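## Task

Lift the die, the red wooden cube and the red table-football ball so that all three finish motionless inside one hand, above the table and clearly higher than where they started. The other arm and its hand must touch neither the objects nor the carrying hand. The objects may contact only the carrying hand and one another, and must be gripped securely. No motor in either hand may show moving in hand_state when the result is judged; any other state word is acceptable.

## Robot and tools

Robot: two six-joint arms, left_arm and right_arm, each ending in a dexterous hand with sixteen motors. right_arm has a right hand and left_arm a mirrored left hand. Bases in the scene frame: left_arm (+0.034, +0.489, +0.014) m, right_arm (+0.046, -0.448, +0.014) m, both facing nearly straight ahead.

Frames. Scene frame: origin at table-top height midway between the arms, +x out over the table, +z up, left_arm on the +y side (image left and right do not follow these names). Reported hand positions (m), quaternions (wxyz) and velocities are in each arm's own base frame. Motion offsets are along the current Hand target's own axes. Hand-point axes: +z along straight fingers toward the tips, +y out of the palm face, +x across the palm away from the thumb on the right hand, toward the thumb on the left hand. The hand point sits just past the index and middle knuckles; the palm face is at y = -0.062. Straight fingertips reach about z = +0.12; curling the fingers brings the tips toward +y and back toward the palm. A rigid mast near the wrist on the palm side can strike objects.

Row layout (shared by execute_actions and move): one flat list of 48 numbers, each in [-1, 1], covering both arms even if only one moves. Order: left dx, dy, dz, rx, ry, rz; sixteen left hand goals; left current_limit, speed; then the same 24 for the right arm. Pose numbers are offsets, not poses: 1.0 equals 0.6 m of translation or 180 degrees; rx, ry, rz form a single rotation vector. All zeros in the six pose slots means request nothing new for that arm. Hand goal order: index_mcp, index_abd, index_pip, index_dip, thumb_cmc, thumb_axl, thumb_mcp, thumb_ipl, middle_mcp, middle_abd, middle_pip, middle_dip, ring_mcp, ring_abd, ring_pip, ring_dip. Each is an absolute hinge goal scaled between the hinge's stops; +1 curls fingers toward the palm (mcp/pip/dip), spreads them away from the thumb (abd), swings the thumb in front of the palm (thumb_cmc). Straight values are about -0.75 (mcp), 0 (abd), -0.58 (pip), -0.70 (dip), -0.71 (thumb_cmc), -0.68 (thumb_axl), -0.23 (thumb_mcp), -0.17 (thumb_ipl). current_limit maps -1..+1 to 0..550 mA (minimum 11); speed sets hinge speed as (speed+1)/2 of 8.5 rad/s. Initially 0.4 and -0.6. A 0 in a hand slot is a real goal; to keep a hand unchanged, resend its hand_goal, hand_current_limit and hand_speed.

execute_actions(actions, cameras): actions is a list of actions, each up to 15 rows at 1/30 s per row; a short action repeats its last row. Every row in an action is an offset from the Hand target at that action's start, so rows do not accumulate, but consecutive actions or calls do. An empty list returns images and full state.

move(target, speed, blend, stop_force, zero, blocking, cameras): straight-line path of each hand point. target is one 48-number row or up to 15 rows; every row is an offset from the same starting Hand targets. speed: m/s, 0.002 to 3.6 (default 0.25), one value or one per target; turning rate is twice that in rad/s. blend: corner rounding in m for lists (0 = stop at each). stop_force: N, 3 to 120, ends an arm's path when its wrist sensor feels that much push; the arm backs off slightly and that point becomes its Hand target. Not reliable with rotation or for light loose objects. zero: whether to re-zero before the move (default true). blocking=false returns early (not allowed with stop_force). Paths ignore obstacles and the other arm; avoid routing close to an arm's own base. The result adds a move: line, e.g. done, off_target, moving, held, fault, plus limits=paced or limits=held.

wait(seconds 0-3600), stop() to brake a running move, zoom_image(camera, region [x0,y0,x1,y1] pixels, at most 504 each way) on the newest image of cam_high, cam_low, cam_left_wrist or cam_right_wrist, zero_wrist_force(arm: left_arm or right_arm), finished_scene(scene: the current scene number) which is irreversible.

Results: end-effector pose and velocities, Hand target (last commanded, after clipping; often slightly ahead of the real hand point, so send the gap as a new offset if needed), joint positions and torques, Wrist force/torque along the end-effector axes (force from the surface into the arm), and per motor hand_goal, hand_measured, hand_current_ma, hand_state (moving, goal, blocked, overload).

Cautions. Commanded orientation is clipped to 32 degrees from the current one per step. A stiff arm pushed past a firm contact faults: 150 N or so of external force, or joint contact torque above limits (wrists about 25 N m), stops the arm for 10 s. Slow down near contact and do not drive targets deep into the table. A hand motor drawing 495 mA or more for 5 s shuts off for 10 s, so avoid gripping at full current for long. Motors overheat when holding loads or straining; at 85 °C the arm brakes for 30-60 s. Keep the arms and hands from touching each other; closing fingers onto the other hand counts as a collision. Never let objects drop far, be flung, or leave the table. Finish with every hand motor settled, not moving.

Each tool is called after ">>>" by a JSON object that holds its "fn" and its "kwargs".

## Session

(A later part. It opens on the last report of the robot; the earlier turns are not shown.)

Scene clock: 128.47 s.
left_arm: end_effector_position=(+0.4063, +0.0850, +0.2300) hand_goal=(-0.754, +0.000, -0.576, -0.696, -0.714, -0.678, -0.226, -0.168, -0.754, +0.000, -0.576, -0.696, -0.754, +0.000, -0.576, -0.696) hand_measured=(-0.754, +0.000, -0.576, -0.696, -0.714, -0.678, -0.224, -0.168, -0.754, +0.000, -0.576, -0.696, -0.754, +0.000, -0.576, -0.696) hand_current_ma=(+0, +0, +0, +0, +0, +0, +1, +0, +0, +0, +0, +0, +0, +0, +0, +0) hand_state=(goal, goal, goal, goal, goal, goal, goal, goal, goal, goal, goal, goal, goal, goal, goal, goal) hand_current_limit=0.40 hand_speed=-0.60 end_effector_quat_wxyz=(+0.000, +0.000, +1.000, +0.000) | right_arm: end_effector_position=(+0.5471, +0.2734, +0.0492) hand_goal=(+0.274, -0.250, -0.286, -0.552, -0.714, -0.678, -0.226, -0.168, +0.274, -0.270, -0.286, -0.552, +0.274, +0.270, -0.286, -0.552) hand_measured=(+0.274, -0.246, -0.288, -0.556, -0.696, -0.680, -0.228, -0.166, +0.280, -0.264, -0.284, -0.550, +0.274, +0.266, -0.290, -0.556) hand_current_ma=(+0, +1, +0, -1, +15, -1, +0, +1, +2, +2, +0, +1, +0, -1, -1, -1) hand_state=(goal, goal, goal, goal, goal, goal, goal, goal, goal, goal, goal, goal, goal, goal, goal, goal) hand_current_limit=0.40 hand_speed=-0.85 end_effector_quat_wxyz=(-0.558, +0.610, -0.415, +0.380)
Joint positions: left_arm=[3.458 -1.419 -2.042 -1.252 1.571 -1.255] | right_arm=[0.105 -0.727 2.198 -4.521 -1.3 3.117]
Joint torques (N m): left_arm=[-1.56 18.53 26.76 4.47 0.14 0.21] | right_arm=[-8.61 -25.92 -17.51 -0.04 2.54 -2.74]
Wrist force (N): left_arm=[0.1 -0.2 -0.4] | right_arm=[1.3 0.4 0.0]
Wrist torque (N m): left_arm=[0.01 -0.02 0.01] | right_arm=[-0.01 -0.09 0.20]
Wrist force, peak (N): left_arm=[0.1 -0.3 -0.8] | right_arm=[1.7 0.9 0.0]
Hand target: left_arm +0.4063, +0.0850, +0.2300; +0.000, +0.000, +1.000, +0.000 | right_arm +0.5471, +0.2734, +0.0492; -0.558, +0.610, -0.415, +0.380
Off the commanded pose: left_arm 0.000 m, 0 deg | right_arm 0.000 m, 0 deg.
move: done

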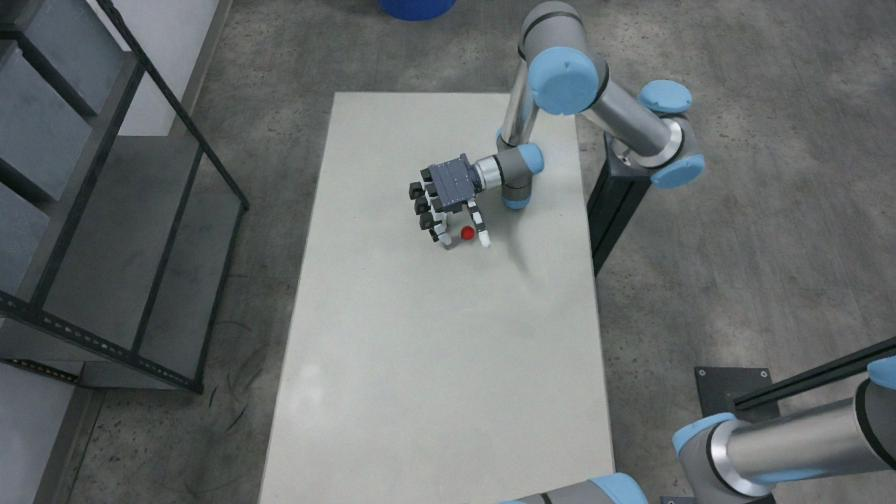

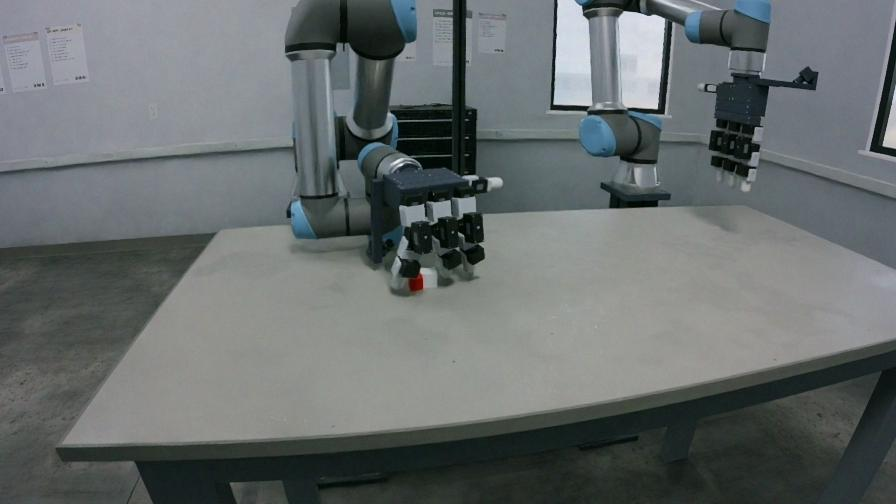

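>>> {"fn": "move", "kwargs": {"target": [0,0,0,0,0,0,-0.754,0,-0.576,-0.696,-0.714,-0.678,-0.226,-0.168,-0.754,0,-0.576,-0.696,-0.754,0,-0.576,-0.696,0.4,-0.6,0,0,0,0,0,0,0.274,-0.25,-0.286,-0.552,-0.714,-0.678,-0.226,-0.168,0.274,0.05,-0.286,-0.552,0.274,-0.05,-0.286,-0.552,0.4,-0.92], "cameras": ["cam_high","cam_low"]}}

>>> {"fn": "zoom_image", "kwargs": {"camera": "cam_low", "region": [390, 230, 490, 310]}}

Scene clock: 130.00 s.
left_arm: end_effector_position=(+0.4063, +0.0850, +0.2300) hand_goal=(-0.754, +0.000, -0.576, -0.696, -0.714, -0.678, -0.226, -0.168, -0.754, +0.000, -0.576, -0.696, -0.754, +0.000, -0.576, -0.696) hand_measured=(-0.754, +0.000, -0.576, -0.696, -0.714, -0.678, -0.224, -0.168, -0.754, +0.000, -0.576, -0.696, -0.754, +0.000, -0.576, -0.696) hand_current_ma=(+0, +0, +0, +0, +0, +0, +1, +0, +0, +0, +0, +0, +0, +0, +0, +0) hand_state=(goal, goal, goal, goal, goal, goal, goal, goal, goal, goal, goal, goal, goal, goal, goal, goal) hand_current_limit=0.40 hand_speed=-0.60 end_effector_quat_wxyz=(+0.000, +0.000, +1.000, +0.000) | right_arm: end_effector_position=(+0.5471, +0.2734, +0.0492) hand_goal=(+0.274, -0.250, -0.286, -0.552, -0.714, -0.678, -0.226, -0.168, +0.274, +0.050, -0.286, -0.552, +0.274, -0.050, -0.286, -0.552) hand_measured=(+0.274, -0.246, -0.288, -0.556, -0.696, -0.680, -0.228, -0.166, +0.280, -0.010, -0.284, -0.550, +0.274, +0.000, -0.290, -0.556) hand_current_ma=(+0, +1, +0, -1, +15, -1, +0, +1, +2, -80, +0, +1, +0, +62, -1, -1) hand_state=(goal, goal, goal, goal, goal, goal, goal, goal, goal, blocked, goal, goal, goal, blocked, goal, goal) hand_current_limit=0.40 hand_speed=-0.92 end_effector_quat_wxyz=(-0.558, +0.610, -0.415, +0.380)
Joint positions: left_arm=[3.458 -1.419 -2.042 -1.252 1.571 -1.255] | right_arm=[0.105 -0.727 2.198 -4.521 -1.3 3.117]
Joint torques (N m): left_arm=[-1.04 18.92 26.59 4.44 0.21 0.27] | right_arm=[-8.06 -26.88 -16.46 -0.05 2.31 -2.68]
Wrist force (N): left_arm=[-0.2 0.0 -0.4] | right_arm=[1.3 0.8 0.1]
Wrist torque (N m): left_arm=[0.02 0.03 -0.02] | right_arm=[0.02 -0.09 0.20]
Wrist force, peak (N): left_arm=[-0.2 -0.3 -0.6] | right_arm=[1.6 1.0 0.0]
Hand target: left_arm +0.4063, +0.0850, +0.2300; +0.000, +0.000, +1.000, +0.000 | right_arm +0.5471, +0.2734, +0.0492; -0.558, +0.610, -0.415, +0.380
Off the commanded pose: left_arm 0.000 m, 0 deg | right_arm 0.000 m, 0 deg.
move: done

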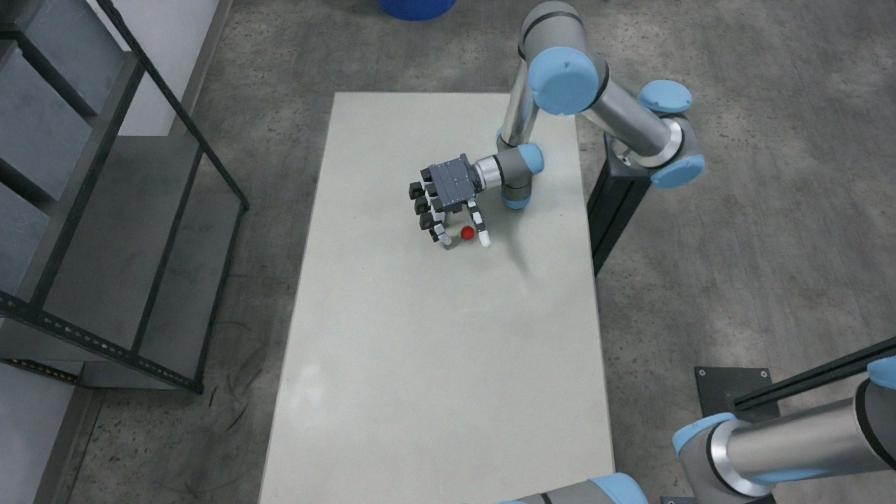

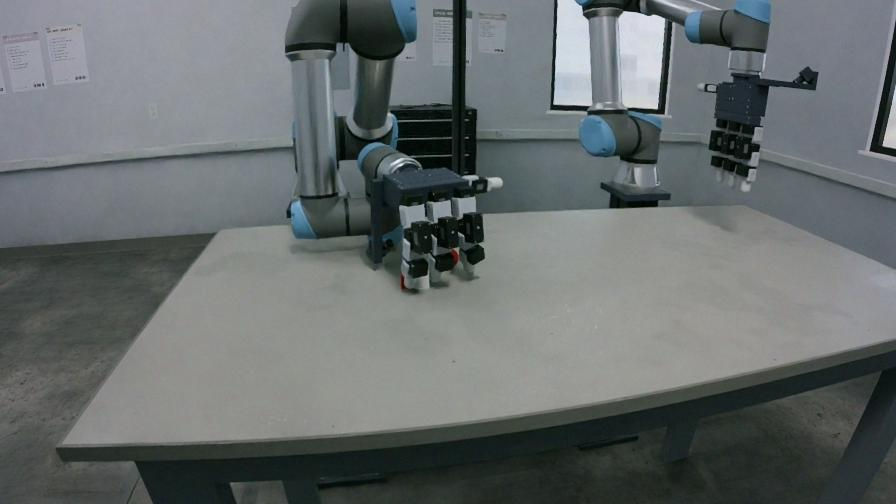

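Scaled by 5.040.

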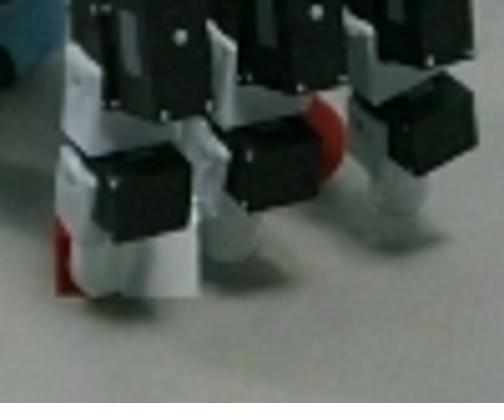

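>>> {"fn": "move", "kwargs": {"target": [0,0,0,0,0,0,-0.754,0,-0.576,-0.696,-0.714,-0.678,-0.226,-0.168,-0.754,0,-0.576,-0.696,-0.754,0,-0.576,-0.696,0.4,-0.6,0,-0.1096,-0.0096,0,0,0,0.274,-0.25,-0.286,-0.552,-0.714,-0.678,-0.226,-0.168,0.274,0.08,-0.286,-0.552,0.274,-0.08,-0.286,-0.552,0.4,-0.92], "speed": 0.1, "cameras": ["cam_high","cam_low"]}}

>>> {"fn": "zoom_image", "kwargs": {"camera": "cam_low", "region": [390, 200, 530, 310]}}

>>> {"fn": "zoom_image", "kwargs": {"camera": "cam_high", "region": [400, 170, 530, 270]}}

Scene clock: 132.10 s.
left_arm: end_effector_position=(+0.4063, +0.0850, +0.2300) hand_goal=(-0.754, +0.000, -0.576, -0.696, -0.714, -0.678, -0.226, -0.168, -0.754, +0.000, -0.576, -0.696, -0.754, +0.000, -0.576, -0.696) hand_measured=(-0.754, +0.000, -0.576, -0.696, -0.714, -0.678, -0.224, -0.168, -0.754, +0.000, -0.576, -0.696, -0.754, +0.000, -0.576, -0.696) hand_current_ma=(+0, +0, +0, +0, +0, +0, +1, +0, +0, +0, +0, +0, +0, +0, +0, +0) hand_state=(goal, goal, goal, goal, goal, goal, goal, goal, goal, goal, goal, goal, goal, goal, goal, goal) hand_current_limit=0.40 hand_speed=-0.60 end_effector_quat_wxyz=(+0.000, +0.000, +1.000, +0.000) | right_arm: end_effector_position=(+0.5471, +0.2734, +0.1151) hand_goal=(+0.274, -0.250, -0.286, -0.552, -0.714, -0.678, -0.226, -0.168, +0.274, +0.080, -0.286, -0.552, +0.274, -0.080, -0.286, -0.552) hand_measured=(+0.274, -0.246, -0.288, -0.556, -0.696, -0.680, -0.228, -0.166, +0.280, -0.010, -0.284, -0.550, +0.274, -0.004, -0.290, -0.556) hand_current_ma=(+0, +1, +0, -1, +15, -1, +0, +1, +2, -153, +0, +1, +0, +119, -1, -1) hand_state=(goal, goal, goal, goal, goal, goal, goal, goal, goal, blocked, goal, goal, goal, blocked, goal, goal) hand_current_limit=0.40 hand_speed=-0.92 end_effector_quat_wxyz=(-0.558, +0.610, -0.415, +0.380)
Joint positions: left_arm=[3.458 -1.419 -2.042 -1.252 1.571 -1.255] | right_arm=[0.105 -0.919 2.235 -4.366 -1.3 3.117]
Joint torques (N m): left_arm=[-0.97 18.76 26.93 4.42 0.17 0.21] | right_arm=[-5.96 -43.37 5.22 -0.02 -0.93 -2.73]
Wrist force (N): left_arm=[-0.1 -0.2 -0.4] | right_arm=[1.2 0.8 0.5]
Wrist torque (N m): left_arm=[0.01 0.01 0.00] | right_arm=[-0.03 -0.11 0.22]
Wrist force, peak (N): left_arm=[-0.1 -0.2 -0.7] | right_arm=[1.5 1.4 0.0]
Hand target: left_arm +0.4063, +0.0850, +0.2300; +0.000, +0.000, +1.000, +0.000 | right_arm +0.5471, +0.2734, +0.1152; -0.558, +0.610, -0.415, +0.380
Off the commanded pose: left_arm 0.000 m, 0 deg | right_arm 0.000 m, 0 deg.
move: done

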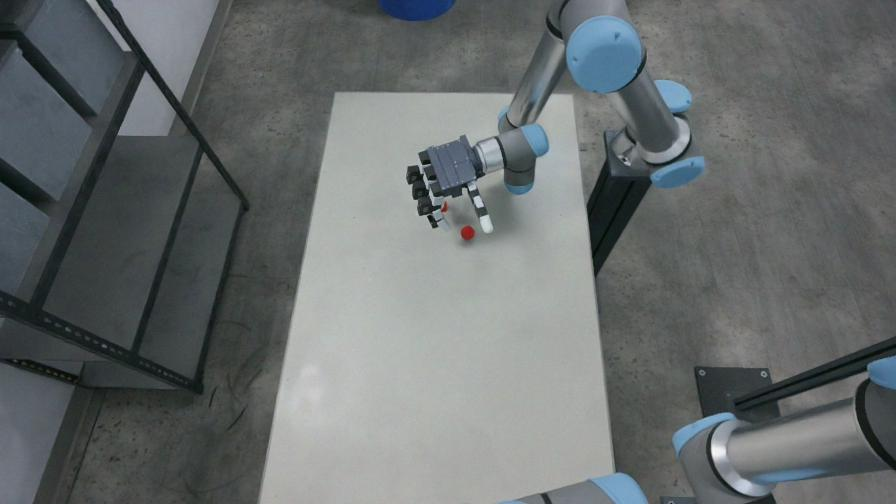

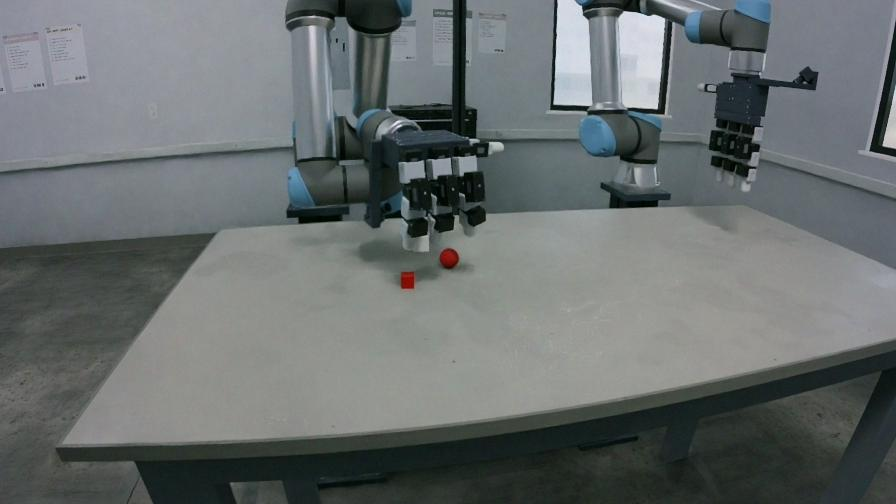

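Scaled by 3.600.

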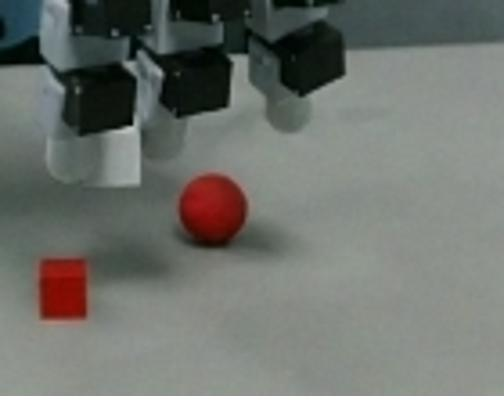

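Scaled by 3.877.

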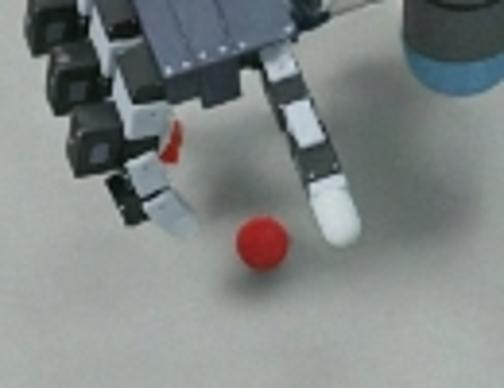

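>>> {"fn": "zoom_image", "kwargs": {"camera": "cam_low", "region": [392, 262, 424, 298]}}

>>> {"fn": "zoom_image", "kwargs": {"camera": "cam_high", "region": [430, 190, 480, 240]}}

Scaled by 14.000.

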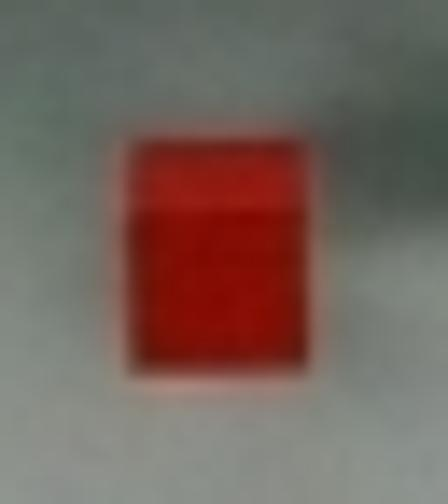

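Scaled by 10.080.

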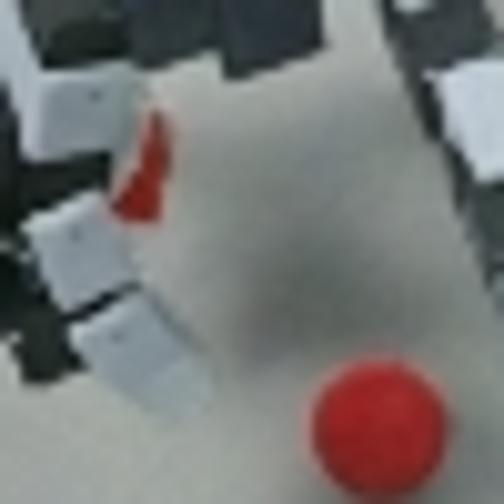

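>>> {"fn": "move", "kwargs": {"target": [0,0,0,0,0,0,-0.754,0,-0.576,-0.696,-0.714,-0.678,-0.226,-0.168,-0.754,0,-0.576,-0.696,-0.754,0,-0.576,-0.696,0.4,-0.6,0.0795,0.003,-0.0347,0,-0.3209,-0.028,0.274,-0.27,-0.286,-0.552,-0.714,-0.678,-0.226,-0.168,0.274,0.08,-0.286,-0.552,0.274,-0.08,-0.286,-0.552,0.4,-0.92], "speed": 0.2, "cameras": ["cam_high","cam_low"]}}

>>> {"fn": "zoom_image", "kwargs": {"camera": "cam_low", "region": [370, 200, 510, 310]}}

>>> {"fn": "zoom_image", "kwargs": {"camera": "cam_high", "region": [400, 170, 530, 270]}}

Scene clock: 139.77 s.
left_arm: end_effector_position=(+0.4063, +0.0850, +0.2300) hand_goal=(-0.754, +0.000, -0.576, -0.696, -0.714, -0.678, -0.226, -0.168, -0.754, +0.000, -0.576, -0.696, -0.754, +0.000, -0.576, -0.696) hand_measured=(-0.754, +0.000, -0.576, -0.696, -0.714, -0.678, -0.224, -0.168, -0.754, +0.000, -0.576, -0.696, -0.754, +0.000, -0.576, -0.696) hand_current_ma=(+0, +0, +0, +0, +0, +0, +1, +0, +0, +0, +0, +0, +0, +0, +0, +0) hand_state=(goal, goal, goal, goal, goal, goal, goal, goal, goal, goal, goal, goal, goal, goal, goal, goal) hand_current_limit=0.40 hand_speed=-0.60 end_effector_quat_wxyz=(+0.000, +0.000, +1.000, +0.000) | right_arm: end_effector_position=(+0.5454, +0.2219, +0.1152) hand_goal=(+0.274, -0.270, -0.286, -0.552, -0.714, -0.678, -0.226, -0.168, +0.274, +0.080, -0.286, -0.552, +0.274, -0.080, -0.286, -0.552) hand_measured=(+0.274, -0.264, -0.288, -0.556, -0.696, -0.680, -0.228, -0.166, +0.280, -0.010, -0.284, -0.550, +0.274, -0.004, -0.290, -0.556) hand_current_ma=(+0, +2, +0, -1, +15, -1, +0, +1, +2, -153, +0, +1, +0, +119, -1, -1) hand_state=(goal, goal, goal, goal, goal, goal, goal, goal, goal, blocked, goal, goal, goal, blocked, goal, goal) hand_current_limit=0.40 hand_speed=-0.92 end_effector_quat_wxyz=(+0.701, -0.700, +0.096, -0.098)
Joint positions: left_arm=[3.458 -1.419 -2.042 -1.252 1.571 -1.255] | right_arm=[-0.278 -0.876 2.061 -3.592 0.004 2.404]
Joint torques (N m): left_arm=[-1.62 19.45 26.8 4.5 0.23 0.38] | right_arm=[-8.02 -27.23 -22.41 -3.09 3.98 2.56]
Wrist force (N): left_arm=[0.2 -0.2 -0.3] | right_arm=[1.2 0.9 0.3]
Wrist torque (N m): left_arm=[0.00 -0.03 0.03] | right_arm=[-0.04 -0.06 0.20]
Wrist force, peak (N): left_arm=[-0.4 -0.3 -0.7] | right_arm=[1.6 1.1 0.4]
Hand target: left_arm +0.4063, +0.0850, +0.2300; +0.000, +0.000, +1.000, +0.000 | right_arm +0.5452, +0.2213, +0.1152; +0.673, -0.734, +0.068, -0.061
Off the commanded pose: left_arm 0.000 m, 0 deg | right_arm 0.001 m, 7 deg.
move: off_target (right_arm)

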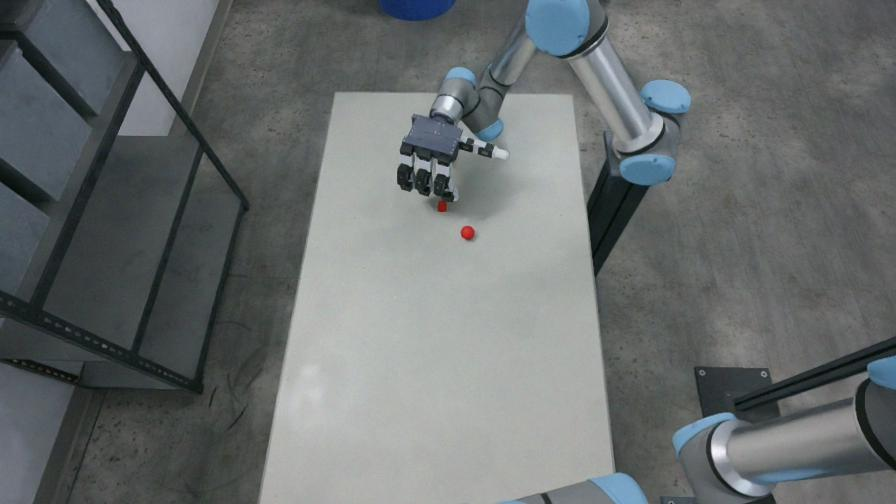

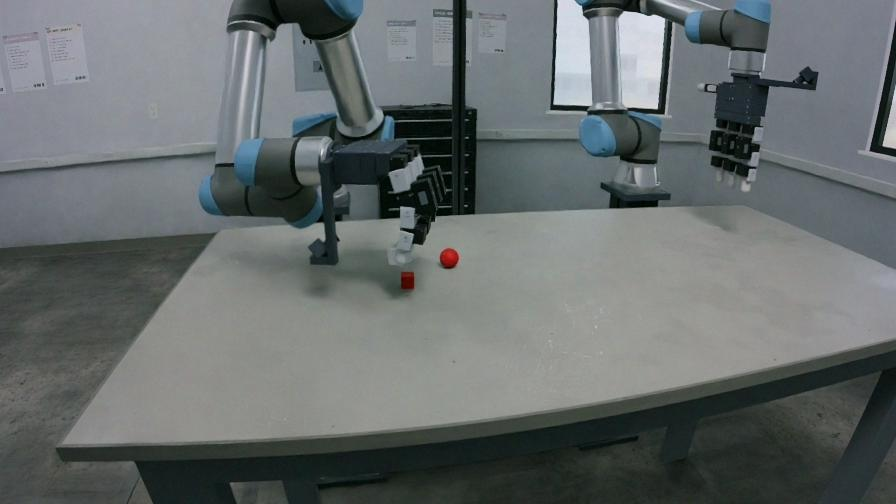

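Scaled by 3.600.

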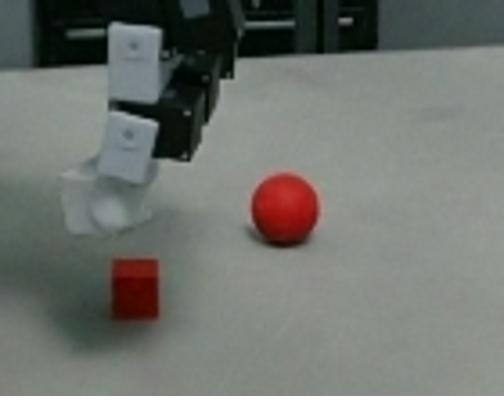

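Scaled by 3.877.

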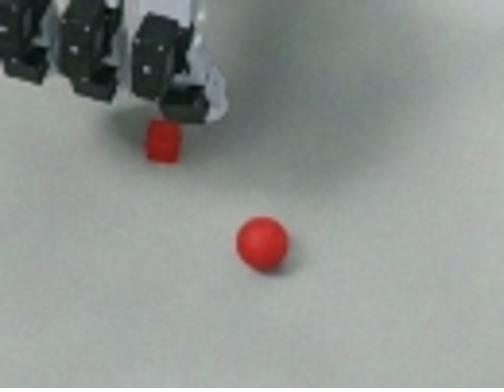

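>>> {"fn": "move", "kwargs": {"target": [0,0,0,0,0,0,-0.754,0,-0.576,-0.696,-0.714,-0.678,-0.226,-0.168,-0.754,0,-0.576,-0.696,-0.754,0,-0.576,-0.696,0.4,-0.6,0.002,-0.001,0.0116,0,0.0664,0.0058,0.274,-0.27,-0.286,-0.552,-0.714,-0.678,-0.226,-0.168,0.274,0.08,-0.286,-0.552,0.274,-0.08,-0.286,-0.552,0.4,-0.92], "speed": 0.15, "cameras": ["cam_high","cam_low"]}}

>>> {"fn": "zoom_image", "kwargs": {"camera": "cam_low", "region": [370, 200, 510, 310]}}

>>> {"fn": "zoom_image", "kwargs": {"camera": "cam_high", "region": [400, 170, 530, 270]}}

Scene clock: 145.43 s.
left_arm: end_effector_position=(+0.4063, +0.0850, +0.2300) hand_goal=(-0.754, +0.000, -0.576, -0.696, -0.714, -0.678, -0.226, -0.168, -0.754, +0.000, -0.576, -0.696, -0.754, +0.000, -0.576, -0.696) hand_measured=(-0.754, +0.000, -0.576, -0.696, -0.714, -0.678, -0.224, -0.168, -0.754, +0.000, -0.576, -0.696, -0.754, +0.000, -0.576, -0.696) hand_current_ma=(+0, +0, +0, +0, +0, +0, +1, +0, +0, +0, +0, +0, +0, +0, +0, +0) hand_state=(goal, goal, goal, goal, goal, goal, goal, goal, goal, goal, goal, goal, goal, goal, goal, goal) hand_current_limit=0.40 hand_speed=-0.60 end_effector_quat_wxyz=(+0.000, +0.000, +1.000, +0.000) | right_arm: end_effector_position=(+0.5476, +0.2280, +0.1152) hand_goal=(+0.274, -0.270, -0.286, -0.552, -0.714, -0.678, -0.226, -0.168, +0.274, +0.080, -0.286, -0.552, +0.274, -0.080, -0.286, -0.552) hand_measured=(+0.274, -0.264, -0.288, -0.556, -0.696, -0.680, -0.228, -0.166, +0.280, -0.010, -0.284, -0.550, +0.274, -0.004, -0.290, -0.556) hand_current_ma=(+0, +2, +0, -1, +15, -1, +0, +1, +2, -153, +0, +1, +0, +119, -1, -1) hand_state=(goal, goal, goal, goal, goal, goal, goal, goal, goal, blocked, goal, goal, goal, blocked, goal, goal) hand_current_limit=0.40 hand_speed=-0.92 end_effector_quat_wxyz=(-0.662, +0.723, -0.144, +0.131)
Joint positions: left_arm=[3.458 -1.419 -2.042 -1.252 1.571 -1.255] | right_arm=[-0.248 -0.907 2.081 -3.761 -0.168 2.594]
Joint torques (N m): left_arm=[-0.95 19.2 26.84 4.38 0.15 0.18] | right_arm=[-6.21 -25.77 -22.58 -2.92 -1.53 2.32]
Wrist force (N): left_arm=[-0.3 -0.2 -0.3] | right_arm=[1.1 0.4 -0.1]
Wrist torque (N m): left_arm=[0.01 0.04 -0.02] | right_arm=[-0.02 -0.02 0.17]
Wrist force, peak (N): left_arm=[-0.1 -0.2 -0.8] | right_arm=[1.4 1.2 0.3]
Hand target: left_arm +0.4063, +0.0850, +0.2300; +0.000, +0.000, +1.000, +0.000 | right_arm +0.5477, +0.2280, +0.1152; -0.663, +0.723, -0.144, +0.131
Off the commanded pose: left_arm 0.000 m, 0 deg | right_arm 0.000 m, 0 deg.
move: done

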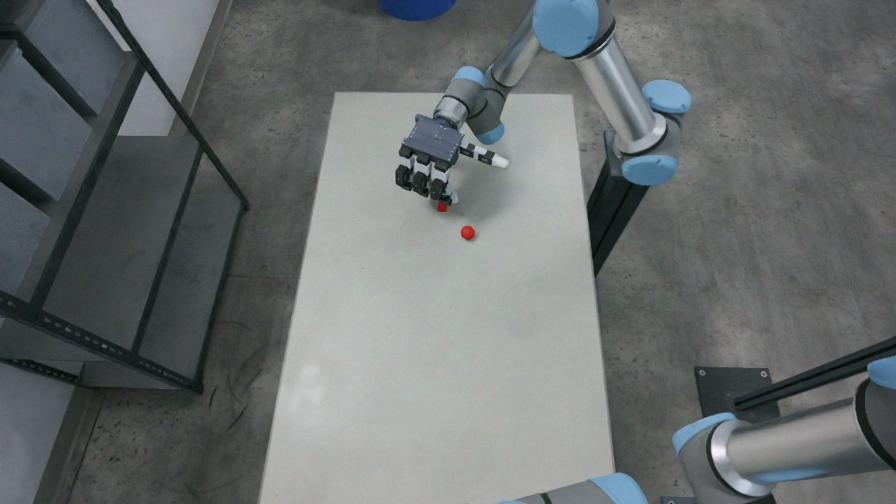

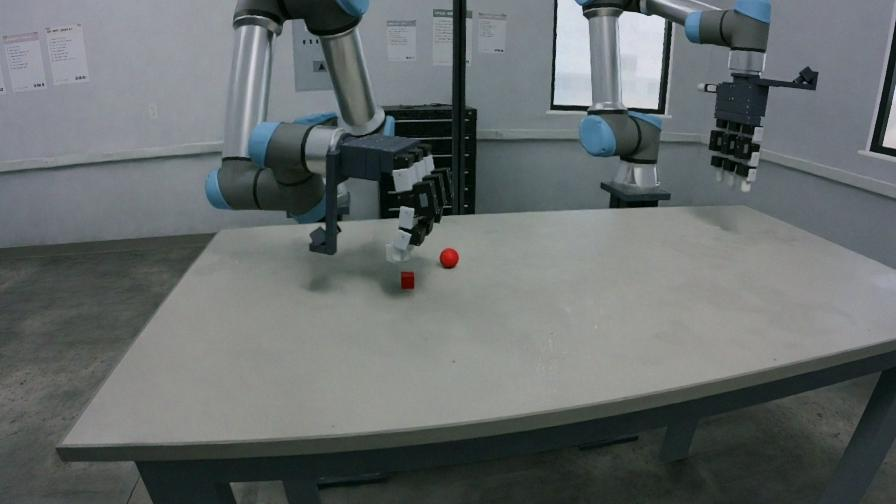

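Scaled by 3.600.

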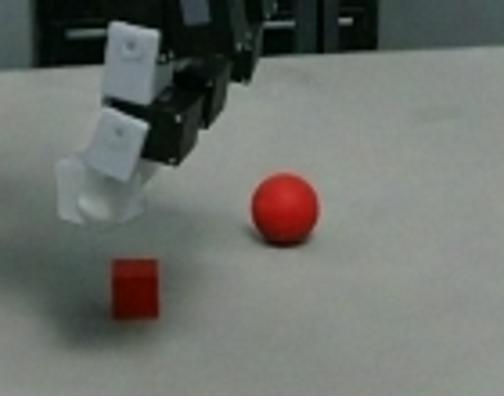

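Scaled by 3.877.

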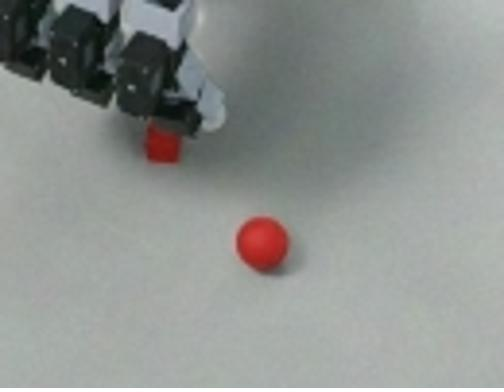

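>>> {"fn": "move", "kwargs": {"target": [0,0,0,0,0,0,-0.754,0,-0.576,-0.696,-0.714,-0.678,-0.226,-0.168,-0.754,0,-0.576,-0.696,-0.754,0,-0.576,-0.696,0.4,-0.6,0.004,0.1085,0.0098,0,0,0,0.274,-0.27,-0.286,-0.552,-0.714,-0.678,-0.226,-0.168,0.274,0.08,-0.286,-0.552,0.274,-0.08,-0.286,-0.552,0.4,-0.92], "speed": 0.05, "stop_force": 4, "cameras": ["cam_high","cam_low"]}}

>>> {"fn": "zoom_image", "kwargs": {"camera": "cam_low", "region": [370, 220, 480, 310]}}

>>> {"fn": "zoom_image", "kwargs": {"camera": "cam_high", "region": [400, 170, 500, 250]}}

Scene clock: 148.57 s.
left_arm: end_effector_position=(+0.4063, +0.0850, +0.2300) hand_goal=(-0.754, +0.000, -0.576, -0.696, -0.714, -0.678, -0.226, -0.168, -0.754, +0.000, -0.576, -0.696, -0.754, +0.000, -0.576, -0.696) hand_measured=(-0.754, +0.000, -0.576, -0.696, -0.714, -0.678, -0.224, -0.168, -0.754, +0.000, -0.576, -0.696, -0.754, +0.000, -0.576, -0.696) hand_current_ma=(+0, +0, +0, +0, +0, +0, +1, +0, +0, +0, +0, +0, +0, +0, +0, +0) hand_state=(goal, goal, goal, goal, goal, goal, goal, goal, goal, goal, goal, goal, goal, goal, goal, goal) hand_current_limit=0.40 hand_speed=-0.60 end_effector_quat_wxyz=(+0.000, +0.000, +1.000, +0.000) | right_arm: end_effector_position=(+0.5499, +0.2272, +0.0499) hand_goal=(+0.274, -0.270, -0.286, -0.552, -0.714, -0.678, -0.226, -0.168, +0.274, +0.080, -0.286, -0.552, +0.274, -0.080, -0.286, -0.552) hand_measured=(+0.274, -0.264, -0.288, -0.556, -0.696, -0.680, -0.228, -0.166, +0.280, -0.010, -0.284, -0.550, +0.274, -0.004, -0.290, -0.556) hand_current_ma=(+0, +2, +0, -1, +15, -1, +0, +1, +2, -153, +0, +1, +0, +119, -1, -1) hand_state=(goal, goal, goal, goal, goal, goal, goal, goal, goal, blocked, goal, goal, goal, blocked, goal, goal) hand_current_limit=0.40 hand_speed=-0.92 end_effector_quat_wxyz=(-0.663, +0.723, -0.144, +0.131)
Joint positions: left_arm=[3.458 -1.419 -2.042 -1.252 1.571 -1.255] | right_arm=[-0.249 -0.738 2.048 -3.898 -0.168 2.596]
Joint torques (N m): left_arm=[-0.9 19.65 27.11 4.48 0.25 0.17] | right_arm=[-8.92 -29.12 -19.68 -3.15 3.56 2.4]
Wrist force (N): left_arm=[0.1 -0.1 -0.5] | right_arm=[1.0 0.4 0.3]
Wrist torque (N m): left_arm=[0.03 -0.02 0.01] | right_arm=[-0.05 -0.03 0.15]
Wrist force, peak (N): left_arm=[-0.3 -0.5 -0.7] | right_arm=[1.5 0.7 0.1]
Hand target: left_arm +0.4063, +0.0850, +0.2300; +0.000, +0.000, +1.000, +0.000 | right_arm +0.5499, +0.2272, +0.0499; -0.663, +0.723, -0.144, +0.131
Off the commanded pose: left_arm 0.000 m, 0 deg | right_arm 0.000 m, 0 deg.
move: done

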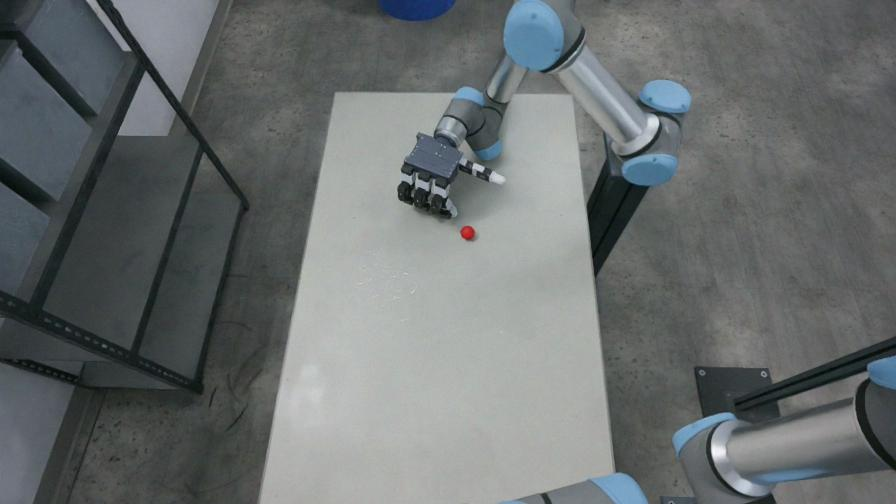

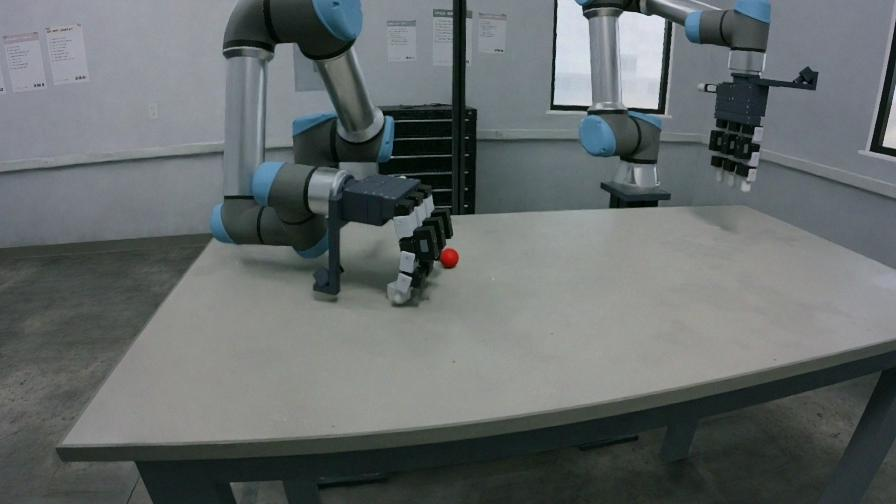

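Scaled by 4.582.

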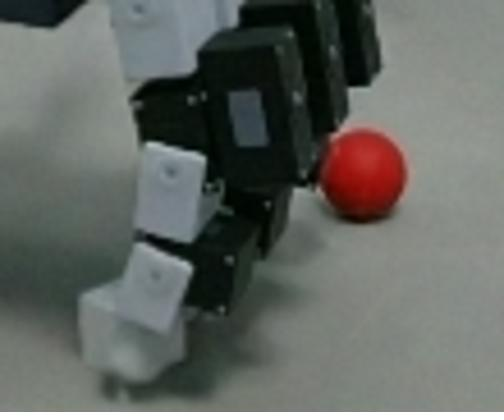

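Scaled by 5.040.

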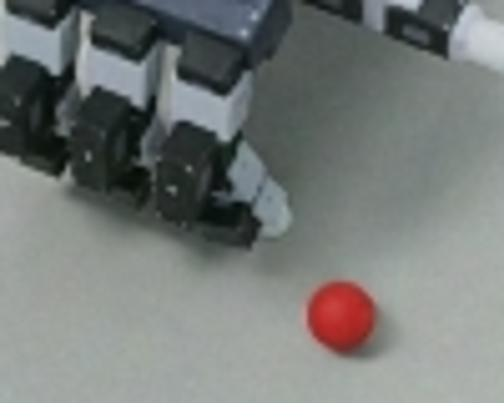

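>>> {"fn": "move", "kwargs": {"target": [0,0,0,0,0,0,-0.754,0,-0.576,-0.696,-0.714,-0.678,-0.226,-0.168,-0.754,0,-0.576,-0.696,-0.754,0,-0.576,-0.696,0.4,-0.6,0,0,0,0,0,0,0.274,0.12,-0.286,-0.552,-0.714,-0.678,-0.226,-0.168,0.274,0.08,-0.286,-0.552,0.274,-0.08,-0.286,-0.552,0.4,-0.93], "cameras": []}}

Scene clock: 150.73 s.
left_arm: end_effector_position=(+0.4063, +0.0850, +0.2300) hand_goal=(-0.754, +0.000, -0.576, -0.696, -0.714, -0.678, -0.226, -0.168, -0.754, +0.000, -0.576, -0.696, -0.754, +0.000, -0.576, -0.696) hand_measured=(-0.754, +0.000, -0.576, -0.696, -0.714, -0.678, -0.224, -0.168, -0.754, +0.000, -0.576, -0.696, -0.754, +0.000, -0.576, -0.696) hand_current_ma=(+0, +0, +0, +0, +0, +0, +1, +0, +0, +0, +0, +0, +0, +0, +0, +0) hand_state=(goal, goal, goal, goal, goal, goal, goal, goal, goal, goal, goal, goal, goal, goal, goal, goal) hand_current_limit=0.40 hand_speed=-0.60 end_effector_quat_wxyz=(+0.000, +0.000, +1.000, +0.000) | right_arm: end_effector_position=(+0.5499, +0.2272, +0.0499) hand_goal=(+0.274, +0.120, -0.286, -0.552, -0.714, -0.678, -0.226, -0.168, +0.274, +0.080, -0.286, -0.552, +0.274, -0.080, -0.286, -0.552) hand_measured=(+0.274, +0.116, -0.288, -0.556, -0.696, -0.680, -0.228, -0.166, +0.280, -0.010, -0.284, -0.550, +0.274, -0.004, -0.290, -0.556) hand_current_ma=(+0, -1, +0, -1, +15, -1, +0, +1, +2, -153, +0, +1, +0, +119, -1, -1) hand_state=(goal, goal, goal, goal, goal, goal, goal, goal, goal, blocked, goal, goal, goal, blocked, goal, goal) hand_current_limit=0.40 hand_speed=-0.93 end_effector_quat_wxyz=(-0.663, +0.723, -0.144, +0.131)
Joint positions: left_arm=[3.458 -1.419 -2.042 -1.252 1.571 -1.255] | right_arm=[-0.249 -0.738 2.048 -3.898 -0.168 2.596]
Joint torques (N m): left_arm=[-0.55 19.6 27.5 4.41 0.09 0.26] | right_arm=[-9.06 -28.61 -19.9 -3.19 3.51 2.4]
Wrist force (N): left_arm=[-0.3 -0.1 -0.3] | right_arm=[1.3 1.0 0.0]
Wrist torque (N m): left_arm=[0.02 0.03 -0.02] | right_arm=[0.05 -0.06 0.21]
Wrist force, peak (N): left_arm=[0.0 -0.4 -0.8] | right_arm=[1.4 0.9 0.6]
Hand target: left_arm +0.4063, +0.0850, +0.2300; +0.000, +0.000, +1.000, +0.000 | right_arm +0.5499, +0.2272, +0.0499; -0.663, +0.723, -0.144, +0.131
Off the commanded pose: left_arm 0.000 m, 0 deg | right_arm 0.000 m, 0 deg.
move: done

>>> {"fn": "execute_actions", "kwargs": {"actions": [], "cameras": ["cam_high","cam_low","cam_right_wrist"]}}

>>> {"fn": "zoom_image", "kwargs": {"camera": "cam_low", "region": [370, 220, 480, 310]}}

>>> {"fn": "zoom_image", "kwargs": {"camera": "cam_high", "region": [400, 170, 500, 250]}}

Scene clock: 151.07 s.
left_arm: end_effector_position=(+0.4063, +0.0850, +0.2300) hand_goal=(-0.754, +0.000, -0.576, -0.696, -0.714, -0.678, -0.226, -0.168, -0.754, +0.000, -0.576, -0.696, -0.754, +0.000, -0.576, -0.696) hand_measured=(-0.754, +0.000, -0.576, -0.696, -0.714, -0.678, -0.224, -0.168, -0.754, +0.000, -0.576, -0.696, -0.754, +0.000, -0.576, -0.696) hand_current_ma=(+0, +0, +0, +0, +0, +0, +1, +0, +0, +0, +0, +0, +0, +0, +0, +0) hand_state=(goal, goal, goal, goal, goal, goal, goal, goal, goal, goal, goal, goal, goal, goal, goal, goal) hand_current_limit=0.40 hand_speed=-0.60 end_effector_quat_wxyz=(+0.000, +0.000, +1.000, +0.000) | right_arm: end_effector_position=(+0.5499, +0.2272, +0.0499) hand_goal=(+0.274, +0.120, -0.286, -0.552, -0.714, -0.678, -0.226, -0.168, +0.274, +0.080, -0.286, -0.552, +0.274, -0.080, -0.286, -0.552) hand_measured=(+0.274, +0.116, -0.288, -0.556, -0.696, -0.680, -0.228, -0.166, +0.280, -0.010, -0.284, -0.550, +0.274, -0.004, -0.290, -0.556) hand_current_ma=(+0, -1, +0, -1, +15, -1, +0, +1, +2, -153, +0, +1, +0, +119, -1, -1) hand_state=(goal, goal, goal, goal, goal, goal, goal, goal, goal, blocked, goal, goal, goal, blocked, goal, goal) hand_current_limit=0.40 hand_speed=-0.93 end_effector_quat_wxyz=(-0.663, +0.723, -0.144, +0.131)
Joint positions: left_arm=[3.458 -1.419 -2.042 -1.252 1.571 -1.255] | right_arm=[-0.249 -0.738 2.048 -3.898 -0.168 2.596]
Joint velocities: within noise
Joint torques (N m): left_arm=[-1.27 19.11 27.37 4.48 0.15 0.25] | right_arm=[-8.39 -28.88 -19.5 -3.2 3.58 2.32]
Wrist force (N): left_arm=[0.2 0.0 -0.6] | right_arm=[1.2 0.9 0.1]
Wrist torque (N m): left_arm=[0.05 -0.03 0.02] | right_arm=[0.03 -0.05 0.20]
Wrist force, peak (N): left_arm=[-0.3 -0.2 -0.6] | right_arm=[1.5 0.8 0.2]
Hand target: left_arm +0.4063, +0.0850, +0.2300; +0.000, +0.000, +1.000, +0.000 | right_arm +0.5499, +0.2272, +0.0499; -0.663, +0.723, -0.144, +0.131
Off the commanded pose: left_arm 0.000 m, 0 deg | right_arm 0.000 m, 0 deg.
Images, in order (width x height): cam_high 896x504, cam_low 896x504, cam_right_wrist 896x504.

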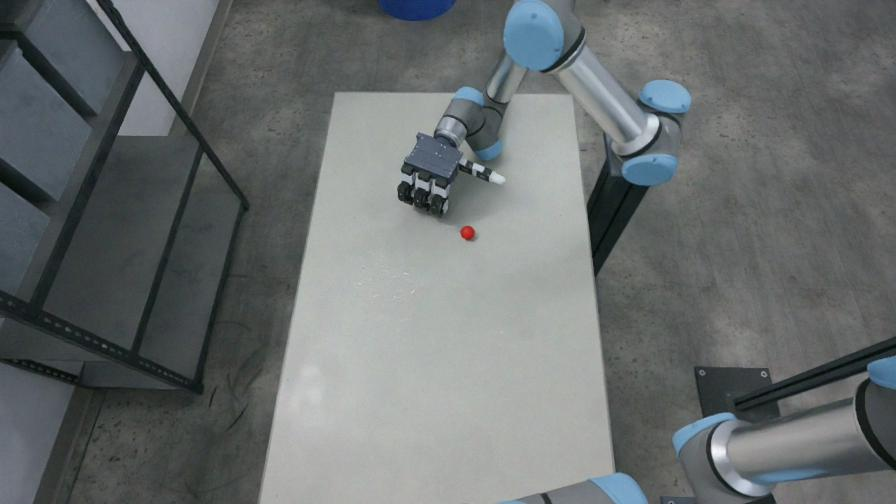

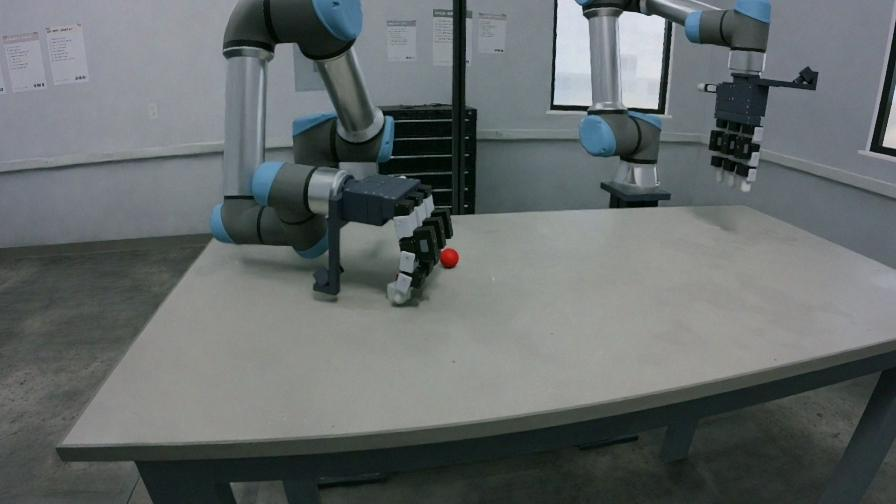

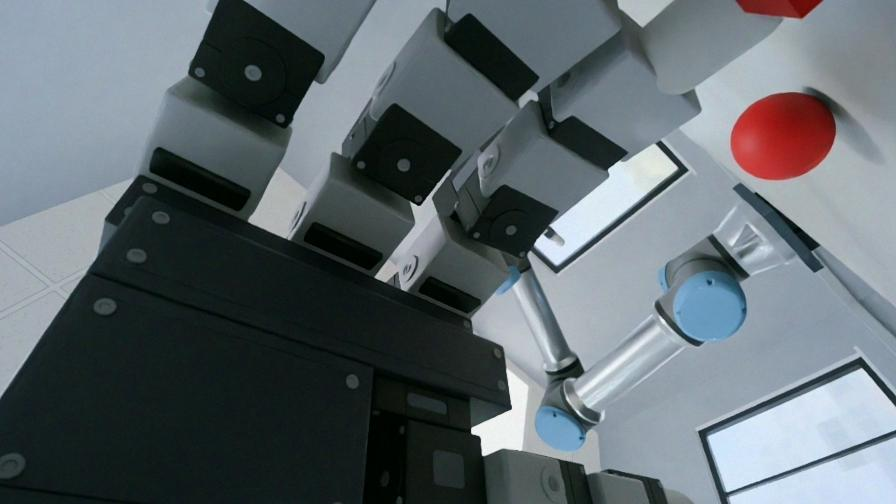

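Scaled by 4.582.

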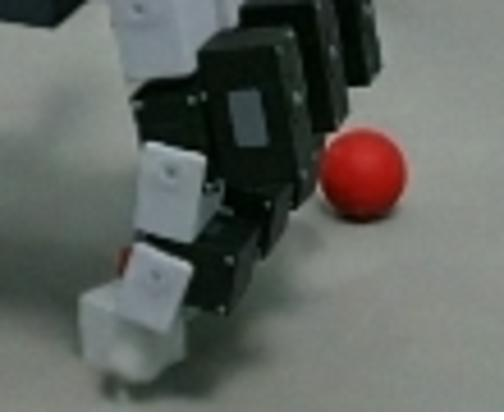

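Scaled by 5.040.

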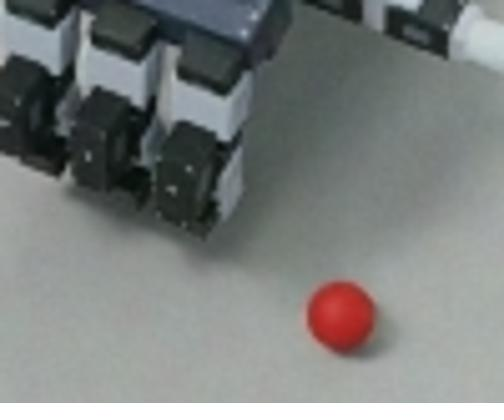

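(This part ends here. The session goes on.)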